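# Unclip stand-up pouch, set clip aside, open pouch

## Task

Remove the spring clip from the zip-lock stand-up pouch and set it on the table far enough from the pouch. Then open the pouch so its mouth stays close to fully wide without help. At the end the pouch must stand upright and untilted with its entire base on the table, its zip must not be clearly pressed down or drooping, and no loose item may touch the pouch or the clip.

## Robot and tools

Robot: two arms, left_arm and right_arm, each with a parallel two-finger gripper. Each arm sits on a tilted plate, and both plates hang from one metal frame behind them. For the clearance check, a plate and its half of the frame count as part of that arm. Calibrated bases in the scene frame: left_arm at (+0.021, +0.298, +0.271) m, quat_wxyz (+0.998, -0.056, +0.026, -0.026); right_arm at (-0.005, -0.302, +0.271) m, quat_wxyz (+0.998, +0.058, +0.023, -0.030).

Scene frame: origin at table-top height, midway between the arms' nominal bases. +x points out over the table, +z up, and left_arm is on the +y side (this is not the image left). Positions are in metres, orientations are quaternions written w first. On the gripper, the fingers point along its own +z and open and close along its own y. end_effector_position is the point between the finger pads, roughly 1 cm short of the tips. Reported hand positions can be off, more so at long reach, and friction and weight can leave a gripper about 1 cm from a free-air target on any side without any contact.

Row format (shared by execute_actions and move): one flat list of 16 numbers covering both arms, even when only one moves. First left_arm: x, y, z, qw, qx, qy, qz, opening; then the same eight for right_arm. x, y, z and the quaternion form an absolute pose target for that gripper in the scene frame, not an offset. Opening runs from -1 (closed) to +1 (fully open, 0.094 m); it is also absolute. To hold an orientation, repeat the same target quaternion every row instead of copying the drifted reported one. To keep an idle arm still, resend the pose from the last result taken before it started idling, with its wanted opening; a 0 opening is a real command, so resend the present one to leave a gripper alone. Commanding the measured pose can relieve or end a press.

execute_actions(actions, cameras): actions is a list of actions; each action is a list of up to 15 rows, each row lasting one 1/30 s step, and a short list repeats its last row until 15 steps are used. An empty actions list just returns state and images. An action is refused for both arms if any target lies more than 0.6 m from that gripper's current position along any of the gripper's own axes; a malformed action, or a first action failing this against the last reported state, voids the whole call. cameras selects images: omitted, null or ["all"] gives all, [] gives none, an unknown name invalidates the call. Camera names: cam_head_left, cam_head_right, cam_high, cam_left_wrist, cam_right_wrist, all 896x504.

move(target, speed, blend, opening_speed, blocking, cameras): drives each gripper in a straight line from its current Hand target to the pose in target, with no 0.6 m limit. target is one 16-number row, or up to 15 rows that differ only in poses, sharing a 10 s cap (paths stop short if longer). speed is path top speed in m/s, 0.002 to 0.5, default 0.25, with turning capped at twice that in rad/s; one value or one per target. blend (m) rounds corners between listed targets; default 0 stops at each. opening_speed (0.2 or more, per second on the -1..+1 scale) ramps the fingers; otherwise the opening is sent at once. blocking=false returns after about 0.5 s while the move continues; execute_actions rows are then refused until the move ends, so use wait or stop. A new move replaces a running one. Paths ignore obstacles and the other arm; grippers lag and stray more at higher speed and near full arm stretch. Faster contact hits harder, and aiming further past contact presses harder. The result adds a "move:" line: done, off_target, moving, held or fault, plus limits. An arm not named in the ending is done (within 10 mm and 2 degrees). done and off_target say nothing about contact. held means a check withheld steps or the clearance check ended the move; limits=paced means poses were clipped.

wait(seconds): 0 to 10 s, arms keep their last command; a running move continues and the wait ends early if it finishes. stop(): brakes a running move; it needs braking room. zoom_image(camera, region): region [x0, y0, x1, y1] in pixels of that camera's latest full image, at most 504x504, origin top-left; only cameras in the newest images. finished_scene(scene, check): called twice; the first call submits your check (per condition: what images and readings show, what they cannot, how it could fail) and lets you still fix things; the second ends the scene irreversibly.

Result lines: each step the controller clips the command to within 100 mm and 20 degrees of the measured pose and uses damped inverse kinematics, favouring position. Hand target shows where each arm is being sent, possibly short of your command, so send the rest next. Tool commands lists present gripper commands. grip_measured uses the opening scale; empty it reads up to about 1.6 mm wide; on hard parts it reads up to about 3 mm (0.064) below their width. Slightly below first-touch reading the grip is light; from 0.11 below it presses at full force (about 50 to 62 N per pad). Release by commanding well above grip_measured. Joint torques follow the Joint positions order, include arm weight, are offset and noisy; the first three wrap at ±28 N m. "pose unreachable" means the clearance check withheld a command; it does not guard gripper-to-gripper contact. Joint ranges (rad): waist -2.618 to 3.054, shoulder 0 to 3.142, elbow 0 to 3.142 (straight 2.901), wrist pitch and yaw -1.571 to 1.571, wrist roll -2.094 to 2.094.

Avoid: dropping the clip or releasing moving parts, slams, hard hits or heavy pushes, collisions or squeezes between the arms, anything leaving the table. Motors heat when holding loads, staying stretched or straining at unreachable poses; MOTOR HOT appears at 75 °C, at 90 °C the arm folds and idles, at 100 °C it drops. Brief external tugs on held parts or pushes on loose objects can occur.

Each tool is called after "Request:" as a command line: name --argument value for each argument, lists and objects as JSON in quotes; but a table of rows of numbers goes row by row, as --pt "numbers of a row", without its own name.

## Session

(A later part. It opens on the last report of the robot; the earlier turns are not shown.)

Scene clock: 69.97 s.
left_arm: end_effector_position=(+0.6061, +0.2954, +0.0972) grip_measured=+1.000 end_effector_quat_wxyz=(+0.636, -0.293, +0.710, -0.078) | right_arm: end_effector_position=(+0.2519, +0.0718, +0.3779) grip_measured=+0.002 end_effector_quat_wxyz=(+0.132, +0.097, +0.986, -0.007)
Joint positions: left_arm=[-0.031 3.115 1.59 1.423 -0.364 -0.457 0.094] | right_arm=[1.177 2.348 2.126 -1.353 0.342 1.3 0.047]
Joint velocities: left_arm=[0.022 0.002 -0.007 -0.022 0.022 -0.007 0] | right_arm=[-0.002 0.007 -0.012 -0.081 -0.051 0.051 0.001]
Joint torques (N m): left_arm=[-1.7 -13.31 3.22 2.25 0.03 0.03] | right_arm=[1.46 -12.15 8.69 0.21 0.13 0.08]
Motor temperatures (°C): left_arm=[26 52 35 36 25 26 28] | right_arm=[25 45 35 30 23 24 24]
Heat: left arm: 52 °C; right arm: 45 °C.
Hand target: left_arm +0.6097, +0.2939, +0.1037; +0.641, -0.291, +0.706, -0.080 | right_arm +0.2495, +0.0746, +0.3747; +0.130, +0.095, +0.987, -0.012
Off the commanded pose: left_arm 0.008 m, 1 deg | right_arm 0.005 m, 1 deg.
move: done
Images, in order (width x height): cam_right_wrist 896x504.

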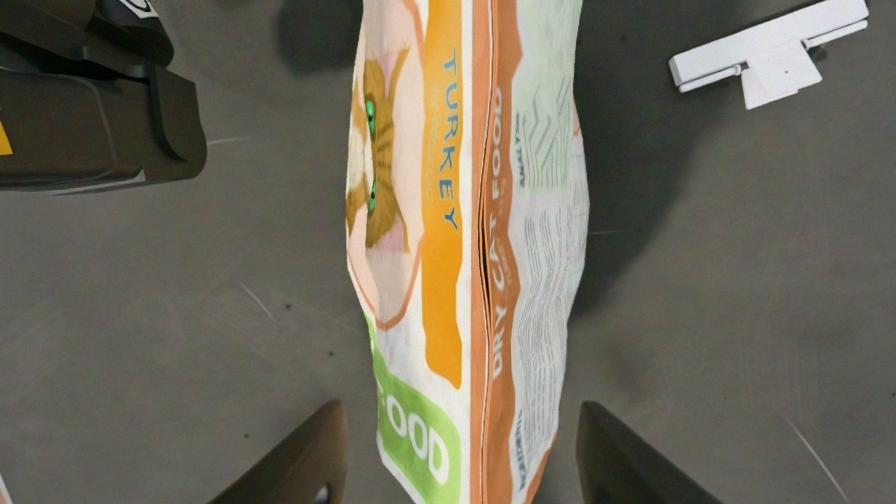

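Request:
move --target '[0.6097,0.2939,0.1037,0.641,-0.291,0.706,-0.08,1,0.272,0.048,0.345,0.1299,0.0951,0.9868,-0.0125,-0.63]' --speed 0.06 --cameras '["cam_right_wrist"]'

Request:
zoom_image --camera "cam_right_wrist" --region '[350, 250, 600, 504]'

Scene clock: 72.30 s.
left_arm: end_effector_position=(+0.6061, +0.2954, +0.0972) grip_measured=+1.000 end_effector_quat_wxyz=(+0.636, -0.293, +0.710, -0.078) | right_arm: end_effector_position=(+0.2693, +0.0480, +0.3267) grip_measured=-0.628 end_effector_quat_wxyz=(+0.120, +0.092, +0.988, -0.033)
Joint positions: left_arm=[-0.031 3.115 1.59 1.423 -0.364 -0.457 0.094] | right_arm=[1.108 2.343 1.929 -1.195 0.341 1.228 0.017]
Joint velocities: left_arm=[-0.032 -0.002 -0.007 0.007 0.007 0.037 0] | right_arm=[0.002 0.007 0.012 -0.022 0.007 -0.125 0]
Joint torques (N m): left_arm=[-1.68 -13.3 3.25 2.25 0.03 0.02] | right_arm=[0.91 -18.14 5.74 0.37 0.13 -0.01]
Motor temperatures (°C): left_arm=[26 52 35 36 25 26 28] | right_arm=[25 46 35 30 23 24 24]
Heat: left arm: 52 °C; right arm: 46 °C.
Hand target: left_arm +0.6097, +0.2939, +0.1037; +0.641, -0.291, +0.706, -0.080 | right_arm +0.2725, +0.0484, +0.3449; +0.130, +0.095, +0.987, -0.013
Off the commanded pose: left_arm 0.008 m, 1 deg | right_arm 0.019 m, 3 deg.
move: off_target (right_arm)
Images, in order (width x height): cam_right_wrist 896x504.

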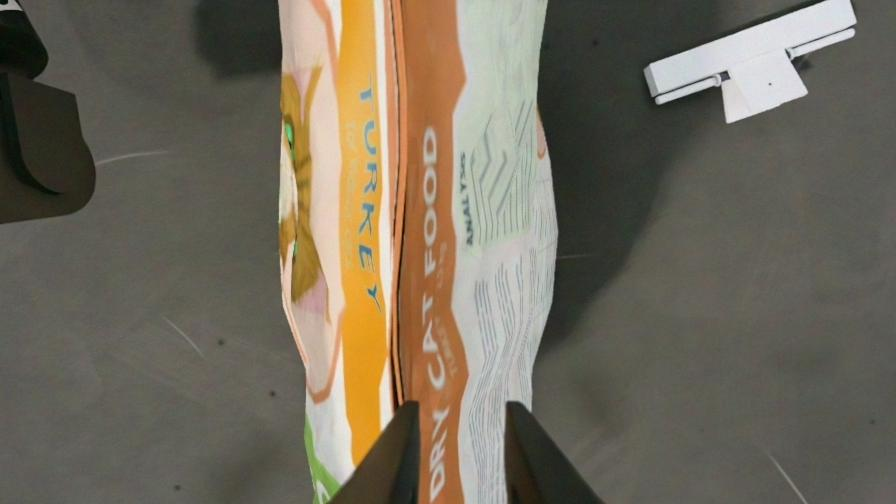

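Scaled by 1.984 from the camera's 896x504 image, which has a finer 1280x720 frame.

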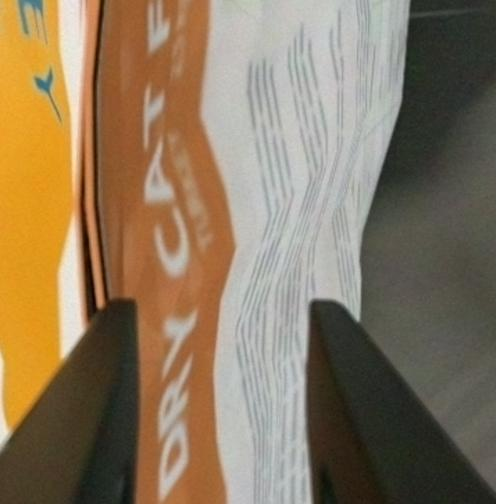

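Request:
zoom_image --camera "cam_right_wrist" --region '[375, 320, 435, 420]'

Request:
zoom_image --camera "cam_right_wrist" --region '[375, 200, 435, 320]'

Scaled by 5.040 from the camera's 896x504 image, which has a finer 1280x720 frame.

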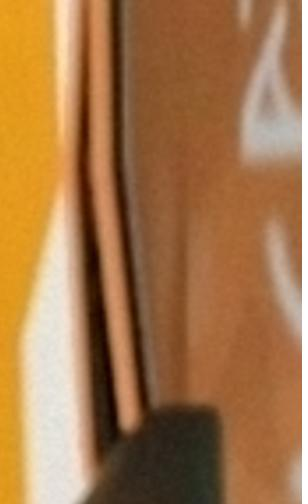

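Scaled by 4.200 from the camera's 896x504 image, which has a finer 1280x720 frame.

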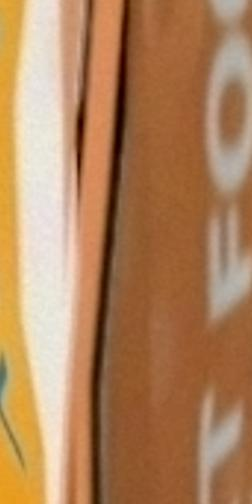

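Request:
move --target '[0.6097,0.2939,0.1037,0.641,-0.291,0.706,-0.08,1,0.272,0.048,0.345,0.1299,0.0951,0.9868,-0.0125,-0.48]' --speed 0.06 --cameras '["cam_right_wrist"]'

Request:
zoom_image --camera "cam_right_wrist" --region '[355, 300, 435, 420]'

Scene clock: 74.73 s.
left_arm: end_effector_position=(+0.6061, +0.2954, +0.0972) grip_measured=+1.000 end_effector_quat_wxyz=(+0.636, -0.293, +0.710, -0.078) | right_arm: end_effector_position=(+0.2689, +0.0474, +0.3261) grip_measured=-0.482 end_effector_quat_wxyz=(+0.120, +0.091, +0.988, -0.033)
Joint positions: left_arm=[-0.031 3.115 1.59 1.423 -0.364 -0.457 0.094] | right_arm=[1.108 2.341 1.923 -1.192 0.341 1.227 0.024]
Joint velocities: left_arm=[0.007 -0.002 0.002 0.007 0.037 0.022 0] | right_arm=[0.002 0.002 -0.002 -0.022 0.051 0.007 -0.001]
Joint torques (N m): left_arm=[-1.7 -13.34 3.22 2.25 0.04 0.03] | right_arm=[0.92 -18.22 5.67 0.39 0.14 -0.01]
Motor temperatures (°C): left_arm=[26 52 35 36 25 26 28] | right_arm=[25 49 35 29 23 24 24]
Heat: left arm: 52 °C; right arm: 49 °C.
Hand target: left_arm +0.6097, +0.2939, +0.1037; +0.641, -0.291, +0.706, -0.080 | right_arm +0.2719, +0.0479, +0.3447; +0.130, +0.095, +0.987, -0.013
Off the commanded pose: left_arm 0.008 m, 1 deg | right_arm 0.019 m, 3 deg.
move: off_target (right_arm)
Images, in order (width x height): cam_right_wrist 896x504.

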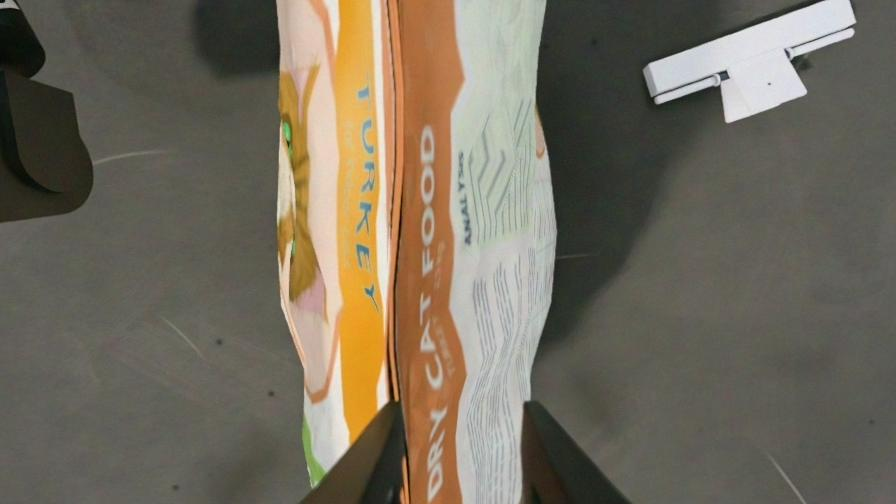

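Scaled by 4.200 from the camera's 896x504 image, which has a finer 1280x720 frame.

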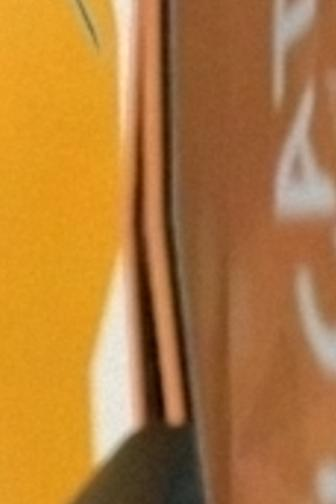

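Request:
move --target '[0.6097,0.2939,0.1037,0.641,-0.291,0.706,-0.08,1,0.272,0.048,0.345,0.1299,0.0951,0.9868,-0.0125,-0.43]' --speed 0.06 --cameras '[]'

Request:
move --target '[0.6097,0.2939,0.1037,0.641,-0.291,0.706,-0.08,1,0.272,0.048,0.337,0.1299,0.0951,0.9868,-0.0125,-0.43]' --speed 0.03 --cameras '["cam_right_wrist"]'

Request:
zoom_image --camera "cam_right_wrist" --region '[355, 300, 435, 420]'

Scene clock: 75.90 s.
left_arm: end_effector_position=(+0.6061, +0.2954, +0.0972) grip_measured=+1.000 end_effector_quat_wxyz=(+0.636, -0.293, +0.710, -0.078) | right_arm: end_effector_position=(+0.2689, +0.0474, +0.3260) grip_measured=-0.432 end_effector_quat_wxyz=(+0.120, +0.091, +0.988, -0.033)
Joint positions: left_arm=[-0.031 3.115 1.59 1.423 -0.364 -0.457 0.094] | right_arm=[1.108 2.341 1.922 -1.191 0.341 1.227 0.027]
Joint velocities: left_arm=[-0.022 -0.012 -0.007 0.037 -0.051 0.051 0] | right_arm=[-0.017 0.002 0.012 -0.095 -0.022 0.037 0]
Joint torques (N m): left_arm=[-1.7 -13.34 3.23 2.24 0.03 0.03] | right_arm=[0.94 -18.26 5.74 0.37 0.14 0]
Motor temperatures (°C): left_arm=[26 52 35 36 25 26 28] | right_arm=[25 49 35 29 23 24 24]
Heat: left arm: 52 °C; right arm: 49 °C.
Hand target: left_arm +0.6097, +0.2939, +0.1037; +0.641, -0.291, +0.706, -0.080 | right_arm +0.2719, +0.0479, +0.3448; +0.130, +0.095, +0.987, -0.013
Off the commanded pose: left_arm 0.008 m, 1 deg | right_arm 0.019 m, 3 deg.
move: off_target (right_arm)
No camera images: "cameras" was empty.

Scene clock: 76.80 s.
left_arm: end_effector_position=(+0.6061, +0.2954, +0.0972) grip_measured=+1.000 end_effector_quat_wxyz=(+0.636, -0.293, +0.710, -0.078) | right_arm: end_effector_position=(+0.2691, +0.0487, +0.3208) grip_measured=-0.432 end_effector_quat_wxyz=(+0.122, +0.092, +0.988, -0.029)
Joint positions: left_arm=[-0.031 3.115 1.59 1.423 -0.364 -0.457 0.094] | right_arm=[1.108 2.339 1.897 -1.159 0.341 1.227 0.027]
Joint velocities: left_arm=[0.007 -0.012 0.002 -0.022 0.051 -0.007 0] | right_arm=[-0.012 -0.002 -0.002 -0.007 -0.066 -0.066 -0.001]
Joint torques (N m): left_arm=[-1.69 -13.37 3.23 2.25 0.03 0.03] | right_arm=[0.81 -17.84 5.6 0.4 0.13 -0.01]
Motor temperatures (°C): left_arm=[26 52 35 36 25 26 28] | right_arm=[25 50 35 29 23 24 24]
Heat: left arm: 52 °C; right arm: 50 °C.
Hand target: left_arm +0.6097, +0.2939, +0.1037; +0.641, -0.291, +0.706, -0.080 | right_arm +0.2720, +0.0480, +0.3369; +0.130, +0.095, +0.987, -0.013
Off the commanded pose: left_arm 0.008 m, 1 deg | right_arm 0.017 m, 2 deg.
move: off_target (right_arm)
Images, in order (width x height): cam_right_wrist 896x504.

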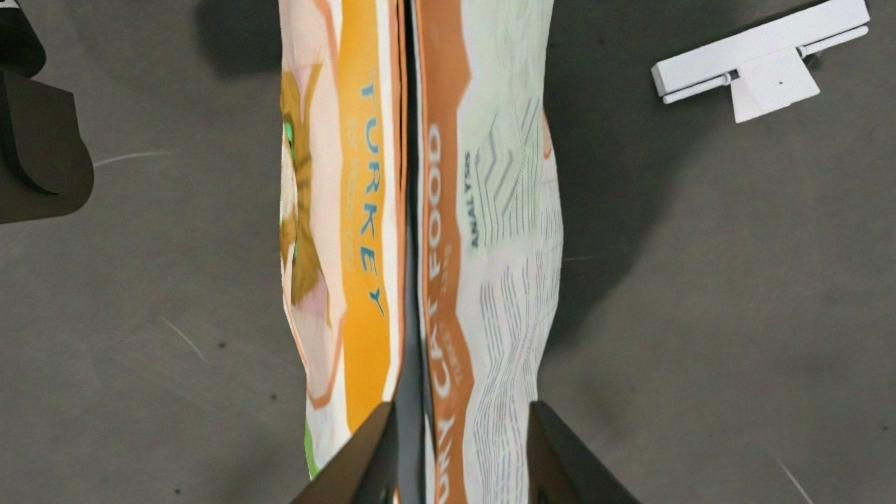

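Scaled by 4.200 from the camera's 896x504 image, which has a finer 1280x720 frame.

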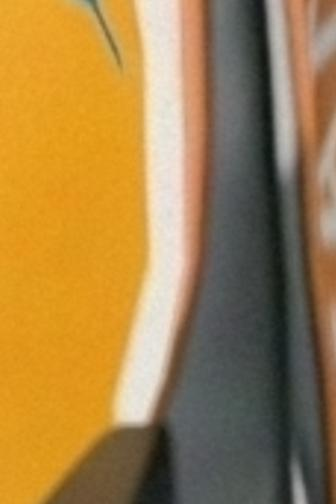

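Request:
move --target '[0.6097,0.2939,0.1037,0.641,-0.291,0.706,-0.08,1,0.272,0.048,0.345,0.1299,0.0951,0.9868,-0.0125,-0.43]' --speed 0.05 --cameras '["cam_right_wrist"]'

Request:
move --target '[0.6097,0.2939,0.1037,0.641,-0.291,0.706,-0.08,1,0.272,0.048,0.345,0.1299,0.0951,0.9868,-0.0125,-0.6]' --opening_speed 0.4 --cameras '["cam_right_wrist"]'

Request:
zoom_image --camera "cam_right_wrist" --region '[355, 300, 475, 480]'

Scene clock: 78.07 s.
left_arm: end_effector_position=(+0.6061, +0.2954, +0.0972) grip_measured=+1.000 end_effector_quat_wxyz=(+0.636, -0.293, +0.710, -0.078) | right_arm: end_effector_position=(+0.2686, +0.0478, +0.3206) grip_measured=-0.432 end_effector_quat_wxyz=(+0.121, +0.092, +0.988, -0.031)
Joint positions: left_arm=[-0.031 3.115 1.59 1.423 -0.364 -0.457 0.094] | right_arm=[1.108 2.339 1.897 -1.163 0.341 1.227 0.027]
Joint velocities: left_arm=[-0.022 -0.017 -0.012 -0.066 -0.051 0.022 0] | right_arm=[-0.012 -0.007 -0.017 0.051 -0.066 -0.066 -0.001]
Joint torques (N m): left_arm=[-1.72 -13.34 3.22 2.24 0.03 0.02] | right_arm=[0.94 -18.14 7.64 0.11 0.13 0]
Motor temperatures (°C): left_arm=[26 52 35 36 25 26 28] | right_arm=[25 52 35 29 23 24 24]
Heat: left arm: 52 °C; right arm: 52 °C.
Hand target: left_arm +0.6097, +0.2939, +0.1037; +0.641, -0.291, +0.706, -0.080 | right_arm +0.2717, +0.0476, +0.3444; +0.130, +0.095, +0.987, -0.013
Off the commanded pose: left_arm 0.008 m, 1 deg | right_arm 0.025 m, 2 deg.
move: off_target (right_arm)
Images, in order (width x height): cam_right_wrist 896x504.

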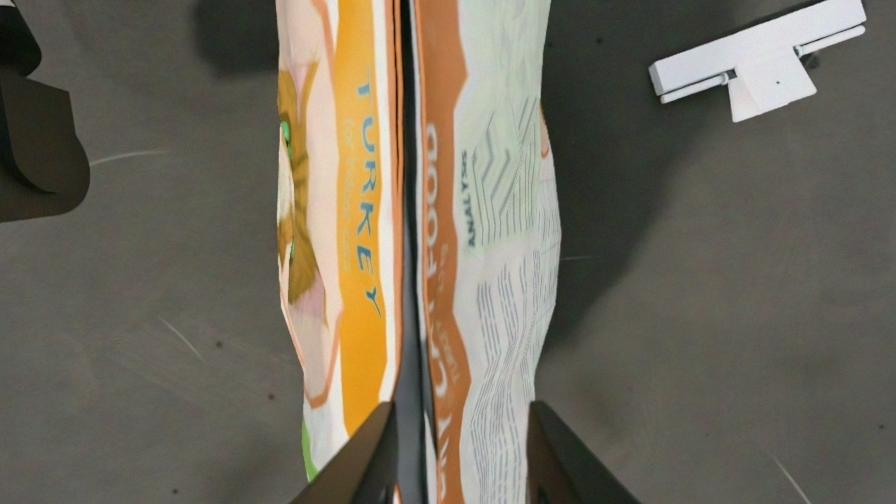

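Scene clock: 78.77 s.
left_arm: end_effector_position=(+0.6061, +0.2954, +0.0972) grip_measured=+1.000 end_effector_quat_wxyz=(+0.636, -0.293, +0.710, -0.078) | right_arm: end_effector_position=(+0.2686, +0.0478, +0.3206) grip_measured=-0.598 end_effector_quat_wxyz=(+0.121, +0.092, +0.988, -0.031)
Joint positions: left_arm=[-0.031 3.115 1.59 1.423 -0.364 -0.457 0.094] | right_arm=[1.108 2.339 1.897 -1.163 0.341 1.227 0.019]
Joint velocities: left_arm=[0.007 0.002 0.002 0.007 0.022 0.037 0] | right_arm=[0.002 -0.012 0.012 0.022 0.022 -0.051 -0.002]
Joint torques (N m): left_arm=[-1.69 -13.34 3.23 2.24 0.03 0.03] | right_arm=[0.94 -18.17 7.68 0.1 0.14 0]
Motor temperatures (°C): left_arm=[26 52 35 36 25 26 28] | right_arm=[25 52 35 29 23 24 24]
Heat: left arm: 52 °C; right arm: 52 °C.
Hand target: left_arm +0.6097, +0.2939, +0.1037; +0.641, -0.291, +0.706, -0.080 | right_arm +0.2718, +0.0478, +0.3444; +0.130, +0.095, +0.987, -0.012
Off the commanded pose: left_arm 0.008 m, 1 deg | right_arm 0.025 m, 2 deg.
move: off_target (right_arm)
Images, in order (width x height): cam_right_wrist 896x504.

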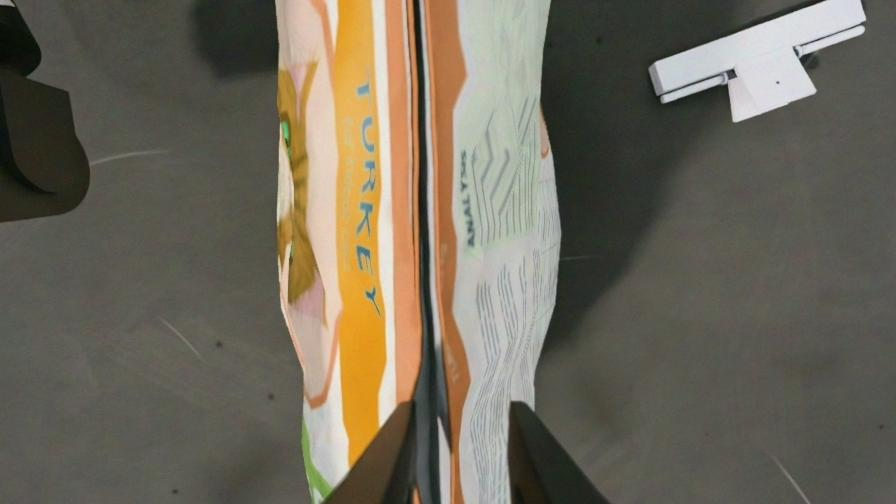

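Scaled by 2.800 from the camera's 896x504 image, which has a finer 1280x720 frame.

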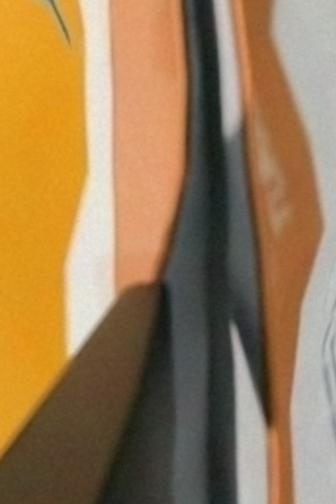

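Request:
move --target '[0.6097,0.2939,0.1037,0.641,-0.291,0.706,-0.08,1,0.272,0.048,0.375,0.1299,0.0951,0.9868,-0.0125,-0.43]' --speed 0.06 --cameras '["cam_right_wrist"]'

Request:
zoom_image --camera "cam_right_wrist" --region '[355, 200, 535, 480]'

Scene clock: 80.47 s.
left_arm: end_effector_position=(+0.6061, +0.2954, +0.0972) grip_measured=+1.000 end_effector_quat_wxyz=(+0.636, -0.293, +0.710, -0.078) | right_arm: end_effector_position=(+0.2701, +0.0448, +0.3502) grip_measured=-0.432 end_effector_quat_wxyz=(+0.119, +0.091, +0.988, -0.035)
Joint positions: left_arm=[-0.031 3.115 1.59 1.423 -0.364 -0.457 0.094] | right_arm=[1.108 2.332 2.004 -1.287 0.341 1.227 0.027]
Joint velocities: left_arm=[-0.002 0.022 -0.012 -0.022 -0.066 -0.007 0] | right_arm=[0.002 -0.002 0.007 -0.081 -0.066 -0.037 -0.001]
Joint torques (N m): left_arm=[-1.69 -13.33 3.19 2.25 0.02 0.02] | right_arm=[1.39 -17.68 8.51 0.12 0.14 0.07]
Motor temperatures (°C): left_arm=[26 52 35 36 25 26 28] | right_arm=[25 54 35 29 23 24 24]
Heat: left arm: 52 °C; right arm: 54 °C.
Hand target: left_arm +0.6097, +0.2939, +0.1037; +0.641, -0.291, +0.706, -0.080 | right_arm +0.2715, +0.0473, +0.3745; +0.130, +0.095, +0.987, -0.013
Off the commanded pose: left_arm 0.008 m, 1 deg | right_arm 0.025 m, 3 deg.
move: off_target (right_arm)
Images, in order (width x height): cam_right_wrist 896x504.

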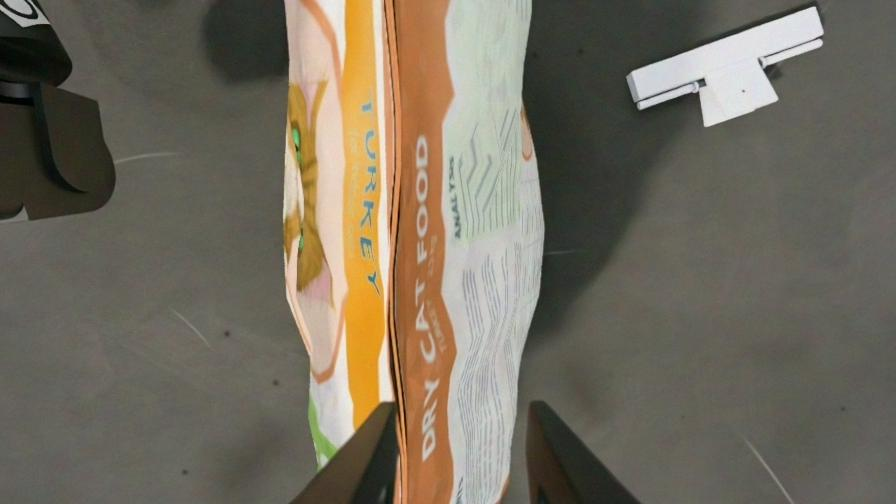

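Scaled by 1.800 from the camera's 896x504 image, which has a finer 1280x720 frame.

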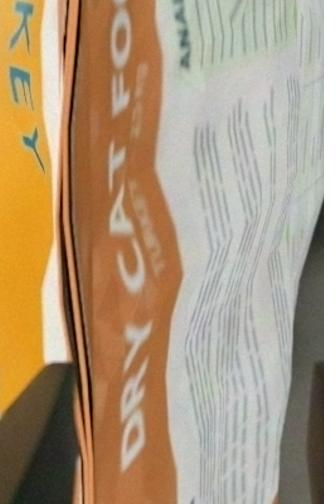

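Request:
move --target '[0.6097,0.2939,0.1037,0.641,-0.291,0.706,-0.08,1,0.272,0.048,0.345,0.1299,0.0951,0.9868,-0.0125,-0.49]' --speed 0.06 --cameras '["cam_right_wrist"]'

Request:
zoom_image --camera "cam_right_wrist" --region '[355, 300, 435, 420]'

Scene clock: 82.37 s.
left_arm: end_effector_position=(+0.6061, +0.2954, +0.0972) grip_measured=+1.000 end_effector_quat_wxyz=(+0.636, -0.293, +0.710, -0.078) | right_arm: end_effector_position=(+0.2696, +0.0477, +0.3302) grip_measured=-0.488 end_effector_quat_wxyz=(+0.122, +0.092, +0.988, -0.029)
Joint positions: left_arm=[-0.031 3.115 1.59 1.423 -0.364 -0.457 0.094] | right_arm=[1.108 2.332 1.924 -1.193 0.341 1.227 0.024]
Joint velocities: left_arm=[0.012 0.007 0.007 -0.022 0.051 -0.037 0] | right_arm=[-0.007 -0.027 0.002 0.037 0.022 -0.037 -0.001]
Joint torques (N m): left_arm=[-1.66 -13.34 3.23 2.26 0.03 0.03] | right_arm=[0.95 -17.33 5.7 0.4 0.14 -0.01]
Motor temperatures (°C): left_arm=[26 52 35 36 25 26 28] | right_arm=[25 55 35 29 23 24 24]
Heat: left arm: 52 °C; right arm: 55 °C.
Hand target: left_arm +0.6097, +0.2939, +0.1037; +0.641, -0.291, +0.706, -0.080 | right_arm +0.2720, +0.0480, +0.3448; +0.130, +0.095, +0.987, -0.013
Off the commanded pose: left_arm 0.008 m, 1 deg | right_arm 0.015 m, 2 deg.
move: off_target (right_arm)
Images, in order (width x height): cam_right_wrist 896x504.

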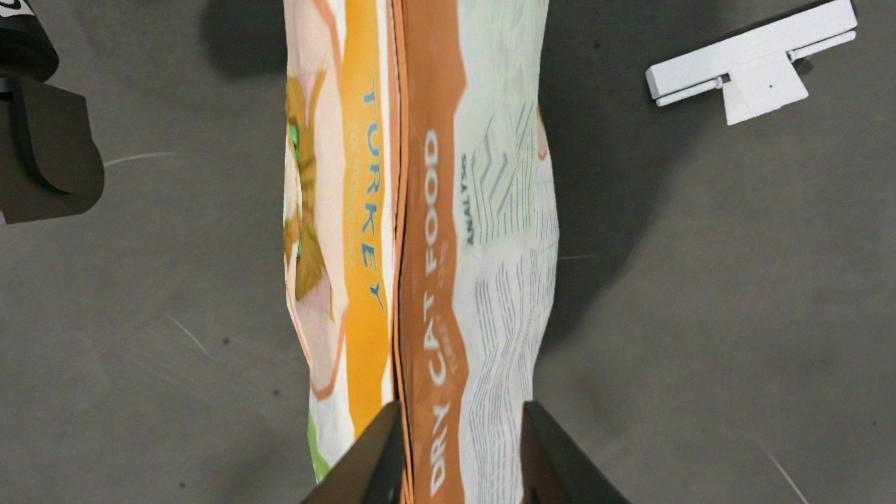

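Scaled by 4.200 from the camera's 896x504 image, which has a finer 1280x720 frame.

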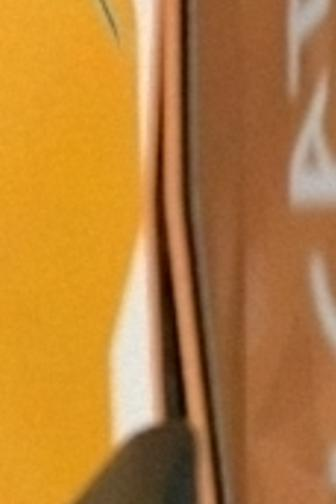

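Request:
move --target '[0.6097,0.2939,0.1037,0.641,-0.291,0.706,-0.08,1,0.272,0.048,0.345,0.1299,0.0951,0.9868,-0.0125,-0.525]' --speed 0.06 --cameras '[]'

Request:
move --target '[0.6097,0.2939,0.1037,0.641,-0.291,0.706,-0.08,1,0.272,0.048,0.334,0.1299,0.0951,0.9868,-0.0125,-0.525]' --speed 0.03 --cameras '["cam_right_wrist"]'

Request:
zoom_image --camera "cam_right_wrist" --region '[355, 300, 435, 420]'

Scene clock: 83.97 s.
left_arm: end_effector_position=(+0.6061, +0.2954, +0.0972) grip_measured=+1.000 end_effector_quat_wxyz=(+0.636, -0.293, +0.710, -0.078) | right_arm: end_effector_position=(+0.2697, +0.0480, +0.3302) grip_measured=-0.523 end_effector_quat_wxyz=(+0.122, +0.092, +0.988, -0.029)
Joint positions: left_arm=[-0.031 3.115 1.59 1.423 -0.364 -0.457 0.094] | right_arm=[1.108 2.332 1.924 -1.192 0.341 1.227 0.022]
Joint velocities: left_arm=[-0.002 0.002 -0.012 0.007 -0.066 -0.051 0] | right_arm=[-0.002 0.022 -0.027 0.051 -0.037 0.022 0]
Joint torques (N m): left_arm=[-1.69 -13.35 3.22 2.24 0.04 0.02] | right_arm=[0.92 -17.4 5.61 0.4 0.14 -0.01]
Motor temperatures (°C): left_arm=[26 52 35 36 25 26 28] | right_arm=[25 56 35 29 23 24 24]
Heat: left arm: 52 °C; right arm: 56 °C.
Hand target: left_arm +0.6097, +0.2939, +0.1037; +0.641, -0.291, +0.706, -0.080 | right_arm +0.2719, +0.0479, +0.3448; +0.130, +0.095, +0.987, -0.013
Off the commanded pose: left_arm 0.008 m, 1 deg | right_arm 0.015 m, 2 deg.
move: off_target (right_arm)
No camera images: "cameras" was empty.

Scene clock: 84.93 s.
left_arm: end_effector_position=(+0.6061, +0.2954, +0.0972) grip_measured=+1.000 end_effector_quat_wxyz=(+0.636, -0.293, +0.710, -0.078) | right_arm: end_effector_position=(+0.2688, +0.0481, +0.3208) grip_measured=-0.523 end_effector_quat_wxyz=(+0.122, +0.092, +0.988, -0.028)
Joint positions: left_arm=[-0.031 3.115 1.59 1.423 -0.364 -0.457 0.094] | right_arm=[1.108 2.332 1.886 -1.151 0.341 1.226 0.022]
Joint velocities: left_arm=[-0.022 -0.017 0.022 -0.081 0.051 -0.037 0] | right_arm=[0.007 0.002 -0.002 -0.037 0.022 0.007 0]
Joint torques (N m): left_arm=[-1.66 -13.33 3.25 2.25 0.02 0.02] | right_arm=[0.75 -17.06 5.68 0.43 0.14 -0.02]
Motor temperatures (°C): left_arm=[26 52 35 36 25 26 28] | right_arm=[25 57 35 29 23 24 24]
Heat: left arm: 52 °C; right arm: 57 °C.
Hand target: left_arm +0.6097, +0.2939, +0.1037; +0.641, -0.291, +0.706, -0.080 | right_arm +0.2720, +0.0480, +0.3339; +0.130, +0.095, +0.987, -0.013
Off the commanded pose: left_arm 0.008 m, 1 deg | right_arm 0.014 m, 2 deg.
move: off_target (right_arm)
Images, in order (width x height): cam_right_wrist 896x504.

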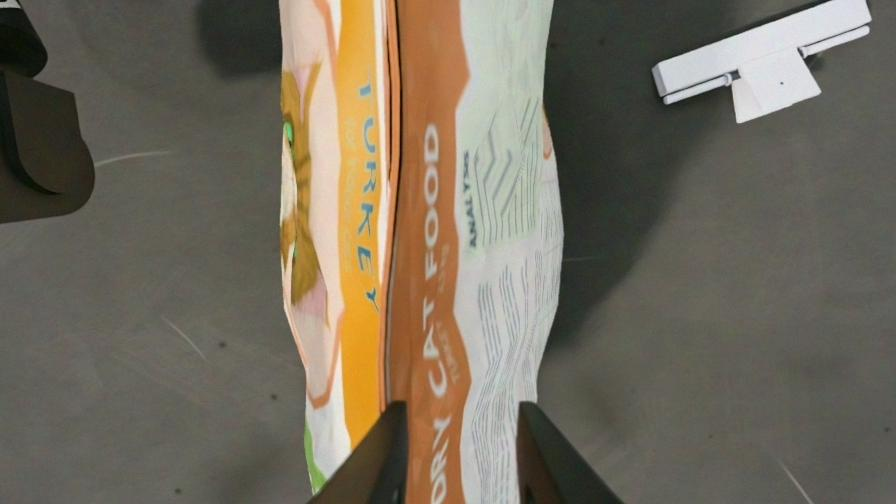

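Scaled by 4.200 from the camera's 896x504 image, which has a finer 1280x720 frame.

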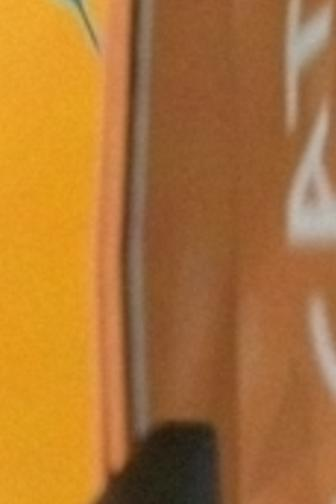

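Request:
move --target '[0.6097,0.2939,0.1037,0.641,-0.291,0.706,-0.08,1,0.272,0.048,0.375,0.1299,0.0951,0.9868,-0.0125,-0.525]' --speed 0.06 --cameras '[]'

Request:
move --target '[0.6097,0.2939,0.1037,0.641,-0.291,0.706,-0.08,1,0.272,0.048,0.341,0.1299,0.0951,0.9868,-0.0125,-0.475]' --speed 0.04 --cameras '["cam_right_wrist"]'

Request:
zoom_image --camera "cam_right_wrist" --region '[355, 300, 435, 420]'

Scene clock: 86.67 s.
left_arm: end_effector_position=(+0.6061, +0.2954, +0.0972) grip_measured=+1.000 end_effector_quat_wxyz=(+0.636, -0.293, +0.710, -0.078) | right_arm: end_effector_position=(+0.2701, +0.0448, +0.3502) grip_measured=-0.523 end_effector_quat_wxyz=(+0.119, +0.090, +0.988, -0.035)
Joint positions: left_arm=[-0.031 3.115 1.59 1.423 -0.364 -0.457 0.094] | right_arm=[1.108 2.332 2.004 -1.286 0.341 1.226 0.022]
Joint velocities: left_arm=[-0.007 0.007 -0.012 -0.037 -0.022 -0.022 0] | right_arm=[0.002 0.002 -0.012 -0.037 -0.066 -0.066 0]
Joint torques (N m): left_arm=[-1.69 -13.34 3.23 2.25 0.03 0.03] | right_arm=[1.42 -17.66 8.53 0.11 0.13 0.07]
Motor temperatures (°C): left_arm=[26 53 35 36 25 26 28] | right_arm=[25 58 35 29 23 24 24]
Heat: left arm: 53 °C; right arm: 58 °C.
Hand target: left_arm +0.6097, +0.2939, +0.1037; +0.641, -0.291, +0.706, -0.080 | right_arm +0.2715, +0.0474, +0.3744; +0.130, +0.095, +0.987, -0.013
Off the commanded pose: left_arm 0.008 m, 1 deg | right_arm 0.025 m, 3 deg.
move: off_target (right_arm)
No camera images: "cameras" was empty.

Scene clock: 88.10 s.
left_arm: end_effector_position=(+0.6061, +0.2954, +0.0972) grip_measured=+1.000 end_effector_quat_wxyz=(+0.636, -0.293, +0.710, -0.078) | right_arm: end_effector_position=(+0.2693, +0.0479, +0.3270) grip_measured=-0.477 end_effector_quat_wxyz=(+0.122, +0.092, +0.988, -0.029)
Joint positions: left_arm=[-0.031 3.115 1.59 1.423 -0.364 -0.457 0.094] | right_arm=[1.108 2.332 1.91 -1.178 0.341 1.226 0.025]
Joint velocities: left_arm=[0.002 -0.007 -0.012 -0.051 -0.022 0.037 0] | right_arm=[-0.002 -0.002 -0.012 -0.051 -0.081 -0.037 0]
Joint torques (N m): left_arm=[-1.72 -13.35 3.21 2.25 0.03 0.02] | right_arm=[0.88 -17.21 5.71 0.41 0.14 -0.01]
Motor temperatures (°C): left_arm=[26 53 35 36 25 26 28] | right_arm=[25 58 35 29 23 24 24]
Heat: left arm: 53 °C; right arm: 58 °C.
Hand target: left_arm +0.6097, +0.2939, +0.1037; +0.641, -0.291, +0.706, -0.080 | right_arm +0.2720, +0.0481, +0.3409; +0.130, +0.095, +0.987, -0.013
Off the commanded pose: left_arm 0.008 m, 1 deg | right_arm 0.014 m, 2 deg.
move: off_target (right_arm)
Images, in order (width x height): cam_right_wrist 896x504.

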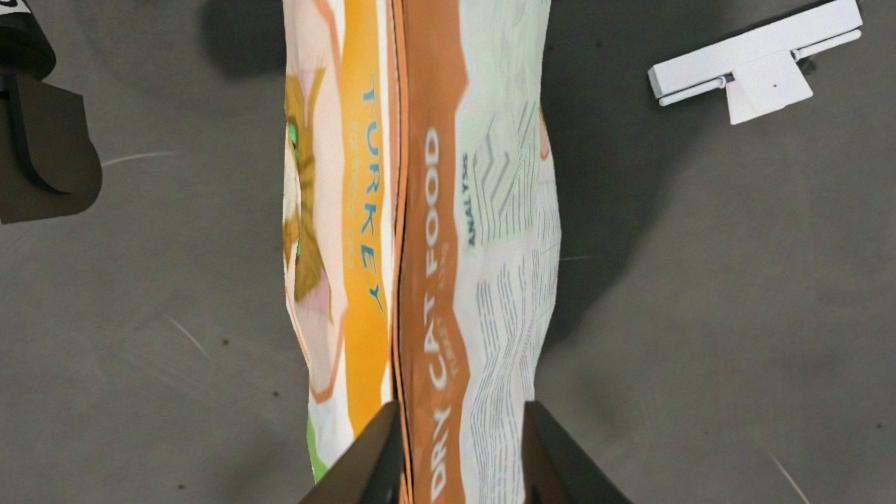

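Scaled by 4.200 from the camera's 896x504 image, which has a finer 1280x720 frame.

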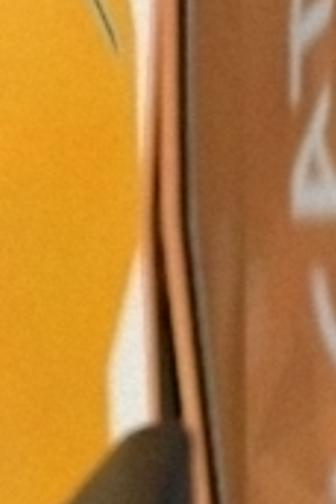

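Request:
move --target '[0.6097,0.2939,0.1037,0.641,-0.291,0.706,-0.08,1,0.268,0.046,0.36,0.1445,0.0711,0.9742,0.159,-0.5]' --speed 0.06 --cameras '["cam_right_wrist"]'

Request:
zoom_image --camera "cam_right_wrist" --region '[300, 250, 500, 450]'

Scene clock: 93.63 s.
left_arm: end_effector_position=(+0.6061, +0.2954, +0.0972) grip_measured=+1.000 end_effector_quat_wxyz=(+0.636, -0.293, +0.710, -0.078) | right_arm: end_effector_position=(+0.2658, +0.0472, +0.3454) grip_measured=-0.498 end_effector_quat_wxyz=(+0.136, +0.071, +0.978, +0.141)
Joint positions: left_arm=[-0.031 3.115 1.59 1.423 -0.364 -0.457 0.094] | right_arm=[1.061 2.001 1.435 -0.692 0.196 1.092 0.024]
Joint velocities: left_arm=[0.007 0.007 -0.012 0.022 0.022 0.007 0] | right_arm=[-0.007 -0.002 -0.022 -0.022 0.007 0.007 0]
Joint torques (N m): left_arm=[-1.69 -13.34 3.26 2.25 0.03 0.02] | right_arm=[0.5 -14.93 6.06 1.15 0 -0.04]
Motor temperatures (°C): left_arm=[26 53 35 37 25 26 28] | right_arm=[25 59 35 29 23 24 23]
Heat: left arm: 53 °C; right arm: 59 °C.
Hand target: left_arm +0.6097, +0.2939, +0.1037; +0.641, -0.291, +0.706, -0.080 | right_arm +0.2683, +0.0463, +0.3600; +0.145, +0.072, +0.974, +0.159
Off the commanded pose: left_arm 0.008 m, 1 deg | right_arm 0.015 m, 2 deg.
move: off_target (right_arm)
Images, in order (width x height): cam_right_wrist 896x504.

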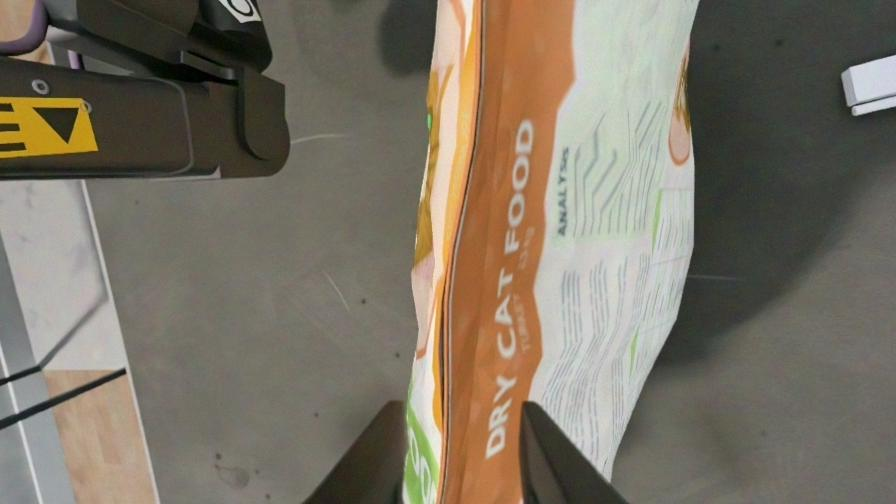

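Scaled by 2.520 from the camera's 896x504 image, which has a finer 1280x720 frame.

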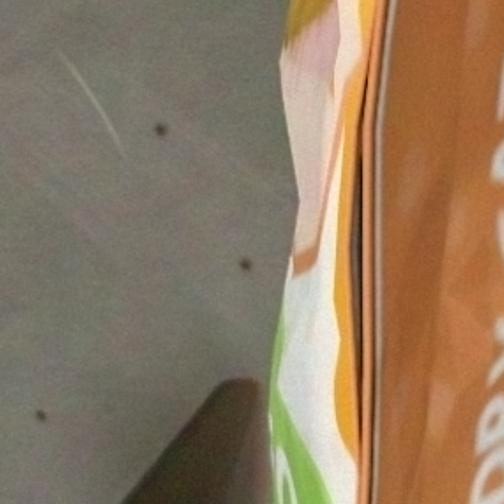

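Request:
execute_actions --actions '[]' --cameras '["cam_right_wrist","cam_high"]'

Request:
zoom_image --camera "cam_right_wrist" --region '[300, 280, 580, 480]'

Scene clock: 94.67 s.
left_arm: end_effector_position=(+0.6061, +0.2954, +0.0972) grip_measured=+1.000 end_effector_quat_wxyz=(+0.636, -0.293, +0.710, -0.078) | right_arm: end_effector_position=(+0.2658, +0.0473, +0.3454) grip_measured=-0.498 end_effector_quat_wxyz=(+0.136, +0.071, +0.978, +0.142)
Joint positions: left_arm=[-0.031 3.115 1.59 1.423 -0.364 -0.457 0.094] | right_arm=[1.061 2.001 1.434 -0.691 0.196 1.091 0.024]
Joint velocities: left_arm=[-0.002 -0.007 -0.002 -0.022 0.066 -0.037 0] | right_arm=[0.007 0.012 0.017 0.007 -0.051 0.007 0.001]
Joint torques (N m): left_arm=[-1.69 -13.34 3.23 2.24 0.03 0.02] | right_arm=[0.49 -14.91 6.08 1.17 -0.01 -0.04]
Motor temperatures (°C): left_arm=[26 53 35 37 25 26 28] | right_arm=[25 58 35 29 23 24 23]
Heat: left arm: 53 °C; right arm: 58 °C.
Hand target: left_arm +0.6097, +0.2939, +0.1037; +0.641, -0.291, +0.706, -0.080 | right_arm +0.2683, +0.0463, +0.3600; +0.145, +0.072, +0.974, +0.159
Tool commands: left_gripper/opening=+1.0 right_gripper/opening=-0.5
Off the commanded pose: left_arm 0.008 m, 1 deg | right_arm 0.015 m, 2 deg.
Images, in order (width x height): cam_high 896x504, cam_right_wrist 896x504.

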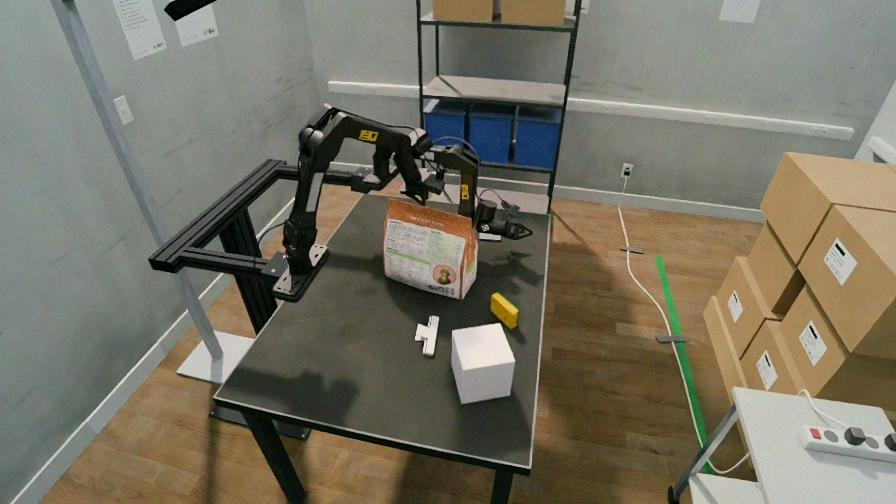

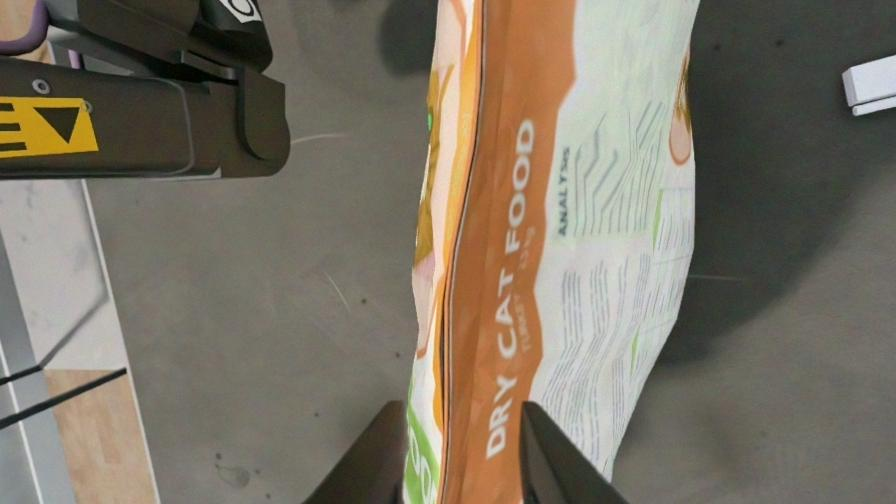

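Scaled by 1.800 from the camera's 896x504 image, which has a finer 1280x720 frame.

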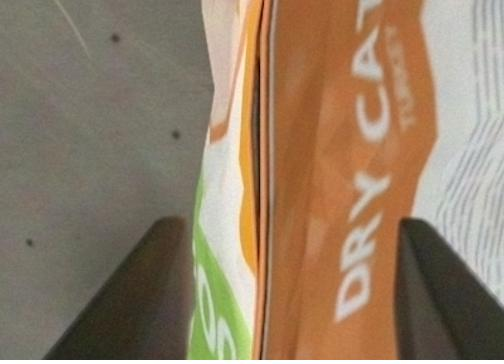

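Request:
move --target '[0.6097,0.2939,0.1037,0.641,-0.291,0.706,-0.08,1,0.270,0.0365,0.352,0.1445,0.0711,0.9742,0.159,-0.5]' --speed 0.03 --cameras '["cam_right_wrist"]'

Request:
zoom_image --camera "cam_right_wrist" --region '[340, 320, 540, 480]'

Scene clock: 96.20 s.
left_arm: end_effector_position=(+0.6061, +0.2954, +0.0972) grip_measured=+1.000 end_effector_quat_wxyz=(+0.636, -0.293, +0.710, -0.078) | right_arm: end_effector_position=(+0.2677, +0.0370, +0.3371) grip_measured=-0.498 end_effector_quat_wxyz=(+0.136, +0.070, +0.978, +0.141)
Joint positions: left_arm=[-0.031 3.115 1.59 1.423 -0.364 -0.457 0.094] | right_arm=[1.04 1.981 1.377 -0.651 0.189 1.071 0.024]
Joint velocities: left_arm=[-0.002 -0.017 -0.002 -0.066 -0.081 0.022 0] | right_arm=[0.012 -0.002 -0.007 0.022 0.037 0.037 -0.001]
Joint torques (N m): left_arm=[-1.66 -13.34 3.23 2.24 0.03 0.03] | right_arm=[0.54 -14.75 6.02 1.18 -0.02 -0.04]
Motor temperatures (°C): left_arm=[26 53 35 37 25 26 28] | right_arm=[25 58 35 29 23 24 23]
Heat: left arm: 53 °C; right arm: 58 °C.
Hand target: left_arm +0.6097, +0.2939, +0.1037; +0.641, -0.291, +0.706, -0.080 | right_arm +0.2702, +0.0365, +0.3519; +0.145, +0.071, +0.974, +0.159
Off the commanded pose: left_arm 0.008 m, 1 deg | right_arm 0.015 m, 2 deg.
move: off_target (right_arm)
Images, in order (width x height): cam_right_wrist 896x504.

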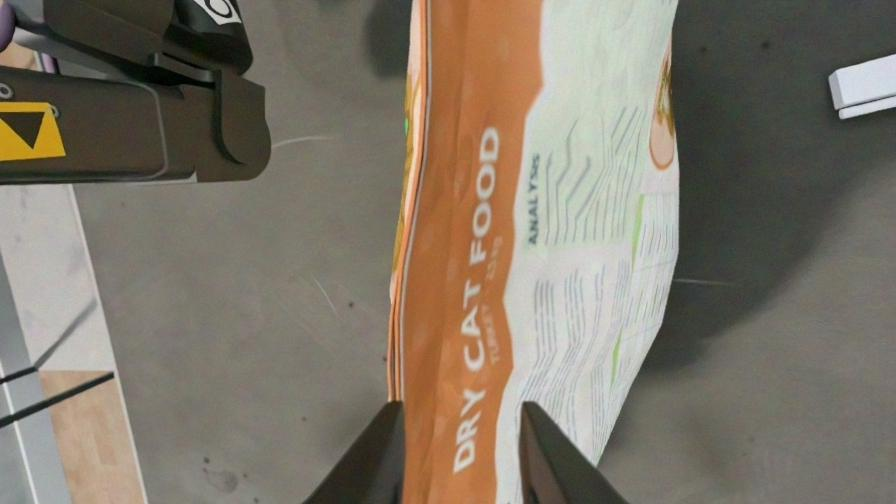

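Scaled by 2.520 from the camera's 896x504 image, which has a finer 1280x720 frame.

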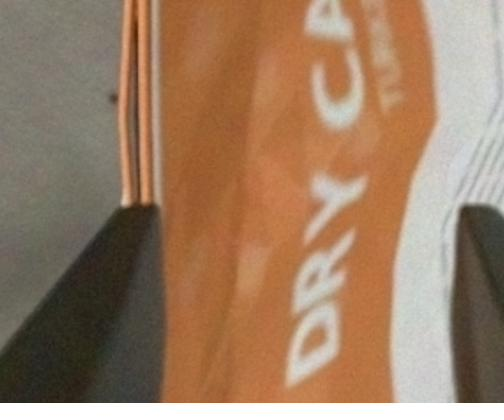

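Request:
move --target '[0.6097,0.2939,0.1037,0.641,-0.291,0.706,-0.08,1,0.270,0.0440,0.338,0.1445,0.0711,0.9742,0.159,-0.5]' --speed 0.03 --cameras '["cam_right_wrist"]'

Request:
zoom_image --camera "cam_right_wrist" --region '[340, 320, 540, 480]'

Scene clock: 98.00 s.
left_arm: end_effector_position=(+0.6061, +0.2954, +0.0972) grip_measured=+1.000 end_effector_quat_wxyz=(+0.636, -0.293, +0.710, -0.078) | right_arm: end_effector_position=(+0.2720, +0.0433, +0.3386) grip_measured=-0.498 end_effector_quat_wxyz=(+0.145, +0.073, +0.974, +0.157)
Joint positions: left_arm=[-0.031 3.115 1.59 1.423 -0.364 -0.457 0.094] | right_arm=[1.04 1.981 1.368 -0.606 0.188 1.071 0.024]
Joint velocities: left_arm=[0.022 0.017 -0.012 -0.051 0.051 0.051 0] | right_arm=[0.007 -0.012 0.002 -0.081 -0.066 0.066 0]
Joint torques (N m): left_arm=[-1.68 -13.33 3.22 2.25 0.04 0.02] | right_arm=[1.1 -11.45 6.05 1.25 0.02 0.03]
Motor temperatures (°C): left_arm=[26 53 35 37 25 26 28] | right_arm=[25 58 35 29 23 24 23]
Heat: left arm: 53 °C; right arm: 58 °C.
Hand target: left_arm +0.6097, +0.2939, +0.1037; +0.641, -0.291, +0.706, -0.080 | right_arm +0.2699, +0.0441, +0.3380; +0.144, +0.071, +0.974, +0.159
Off the commanded pose: left_arm 0.008 m, 1 deg | right_arm 0.002 m, 0 deg.
move: done
Images, in order (width x height): cam_right_wrist 896x504.

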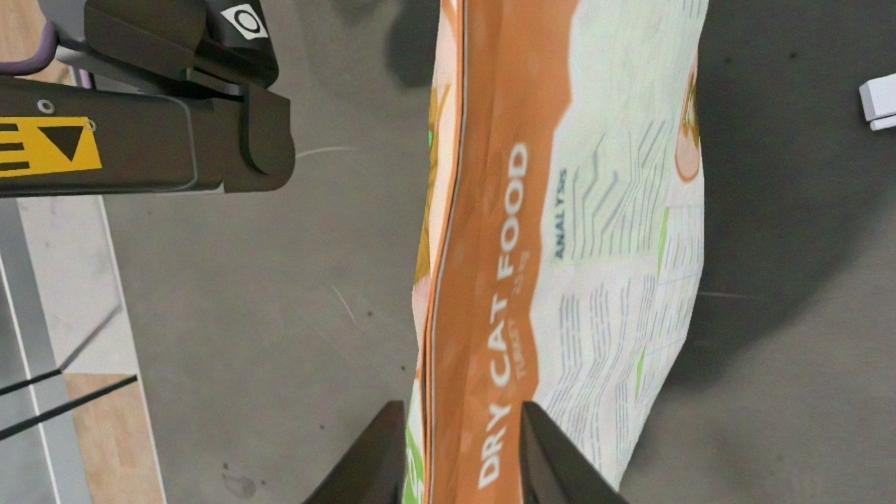

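Scaled by 2.520 from the camera's 896x504 image, which has a finer 1280x720 frame.

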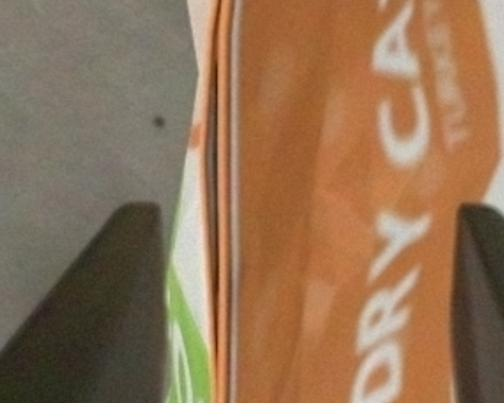

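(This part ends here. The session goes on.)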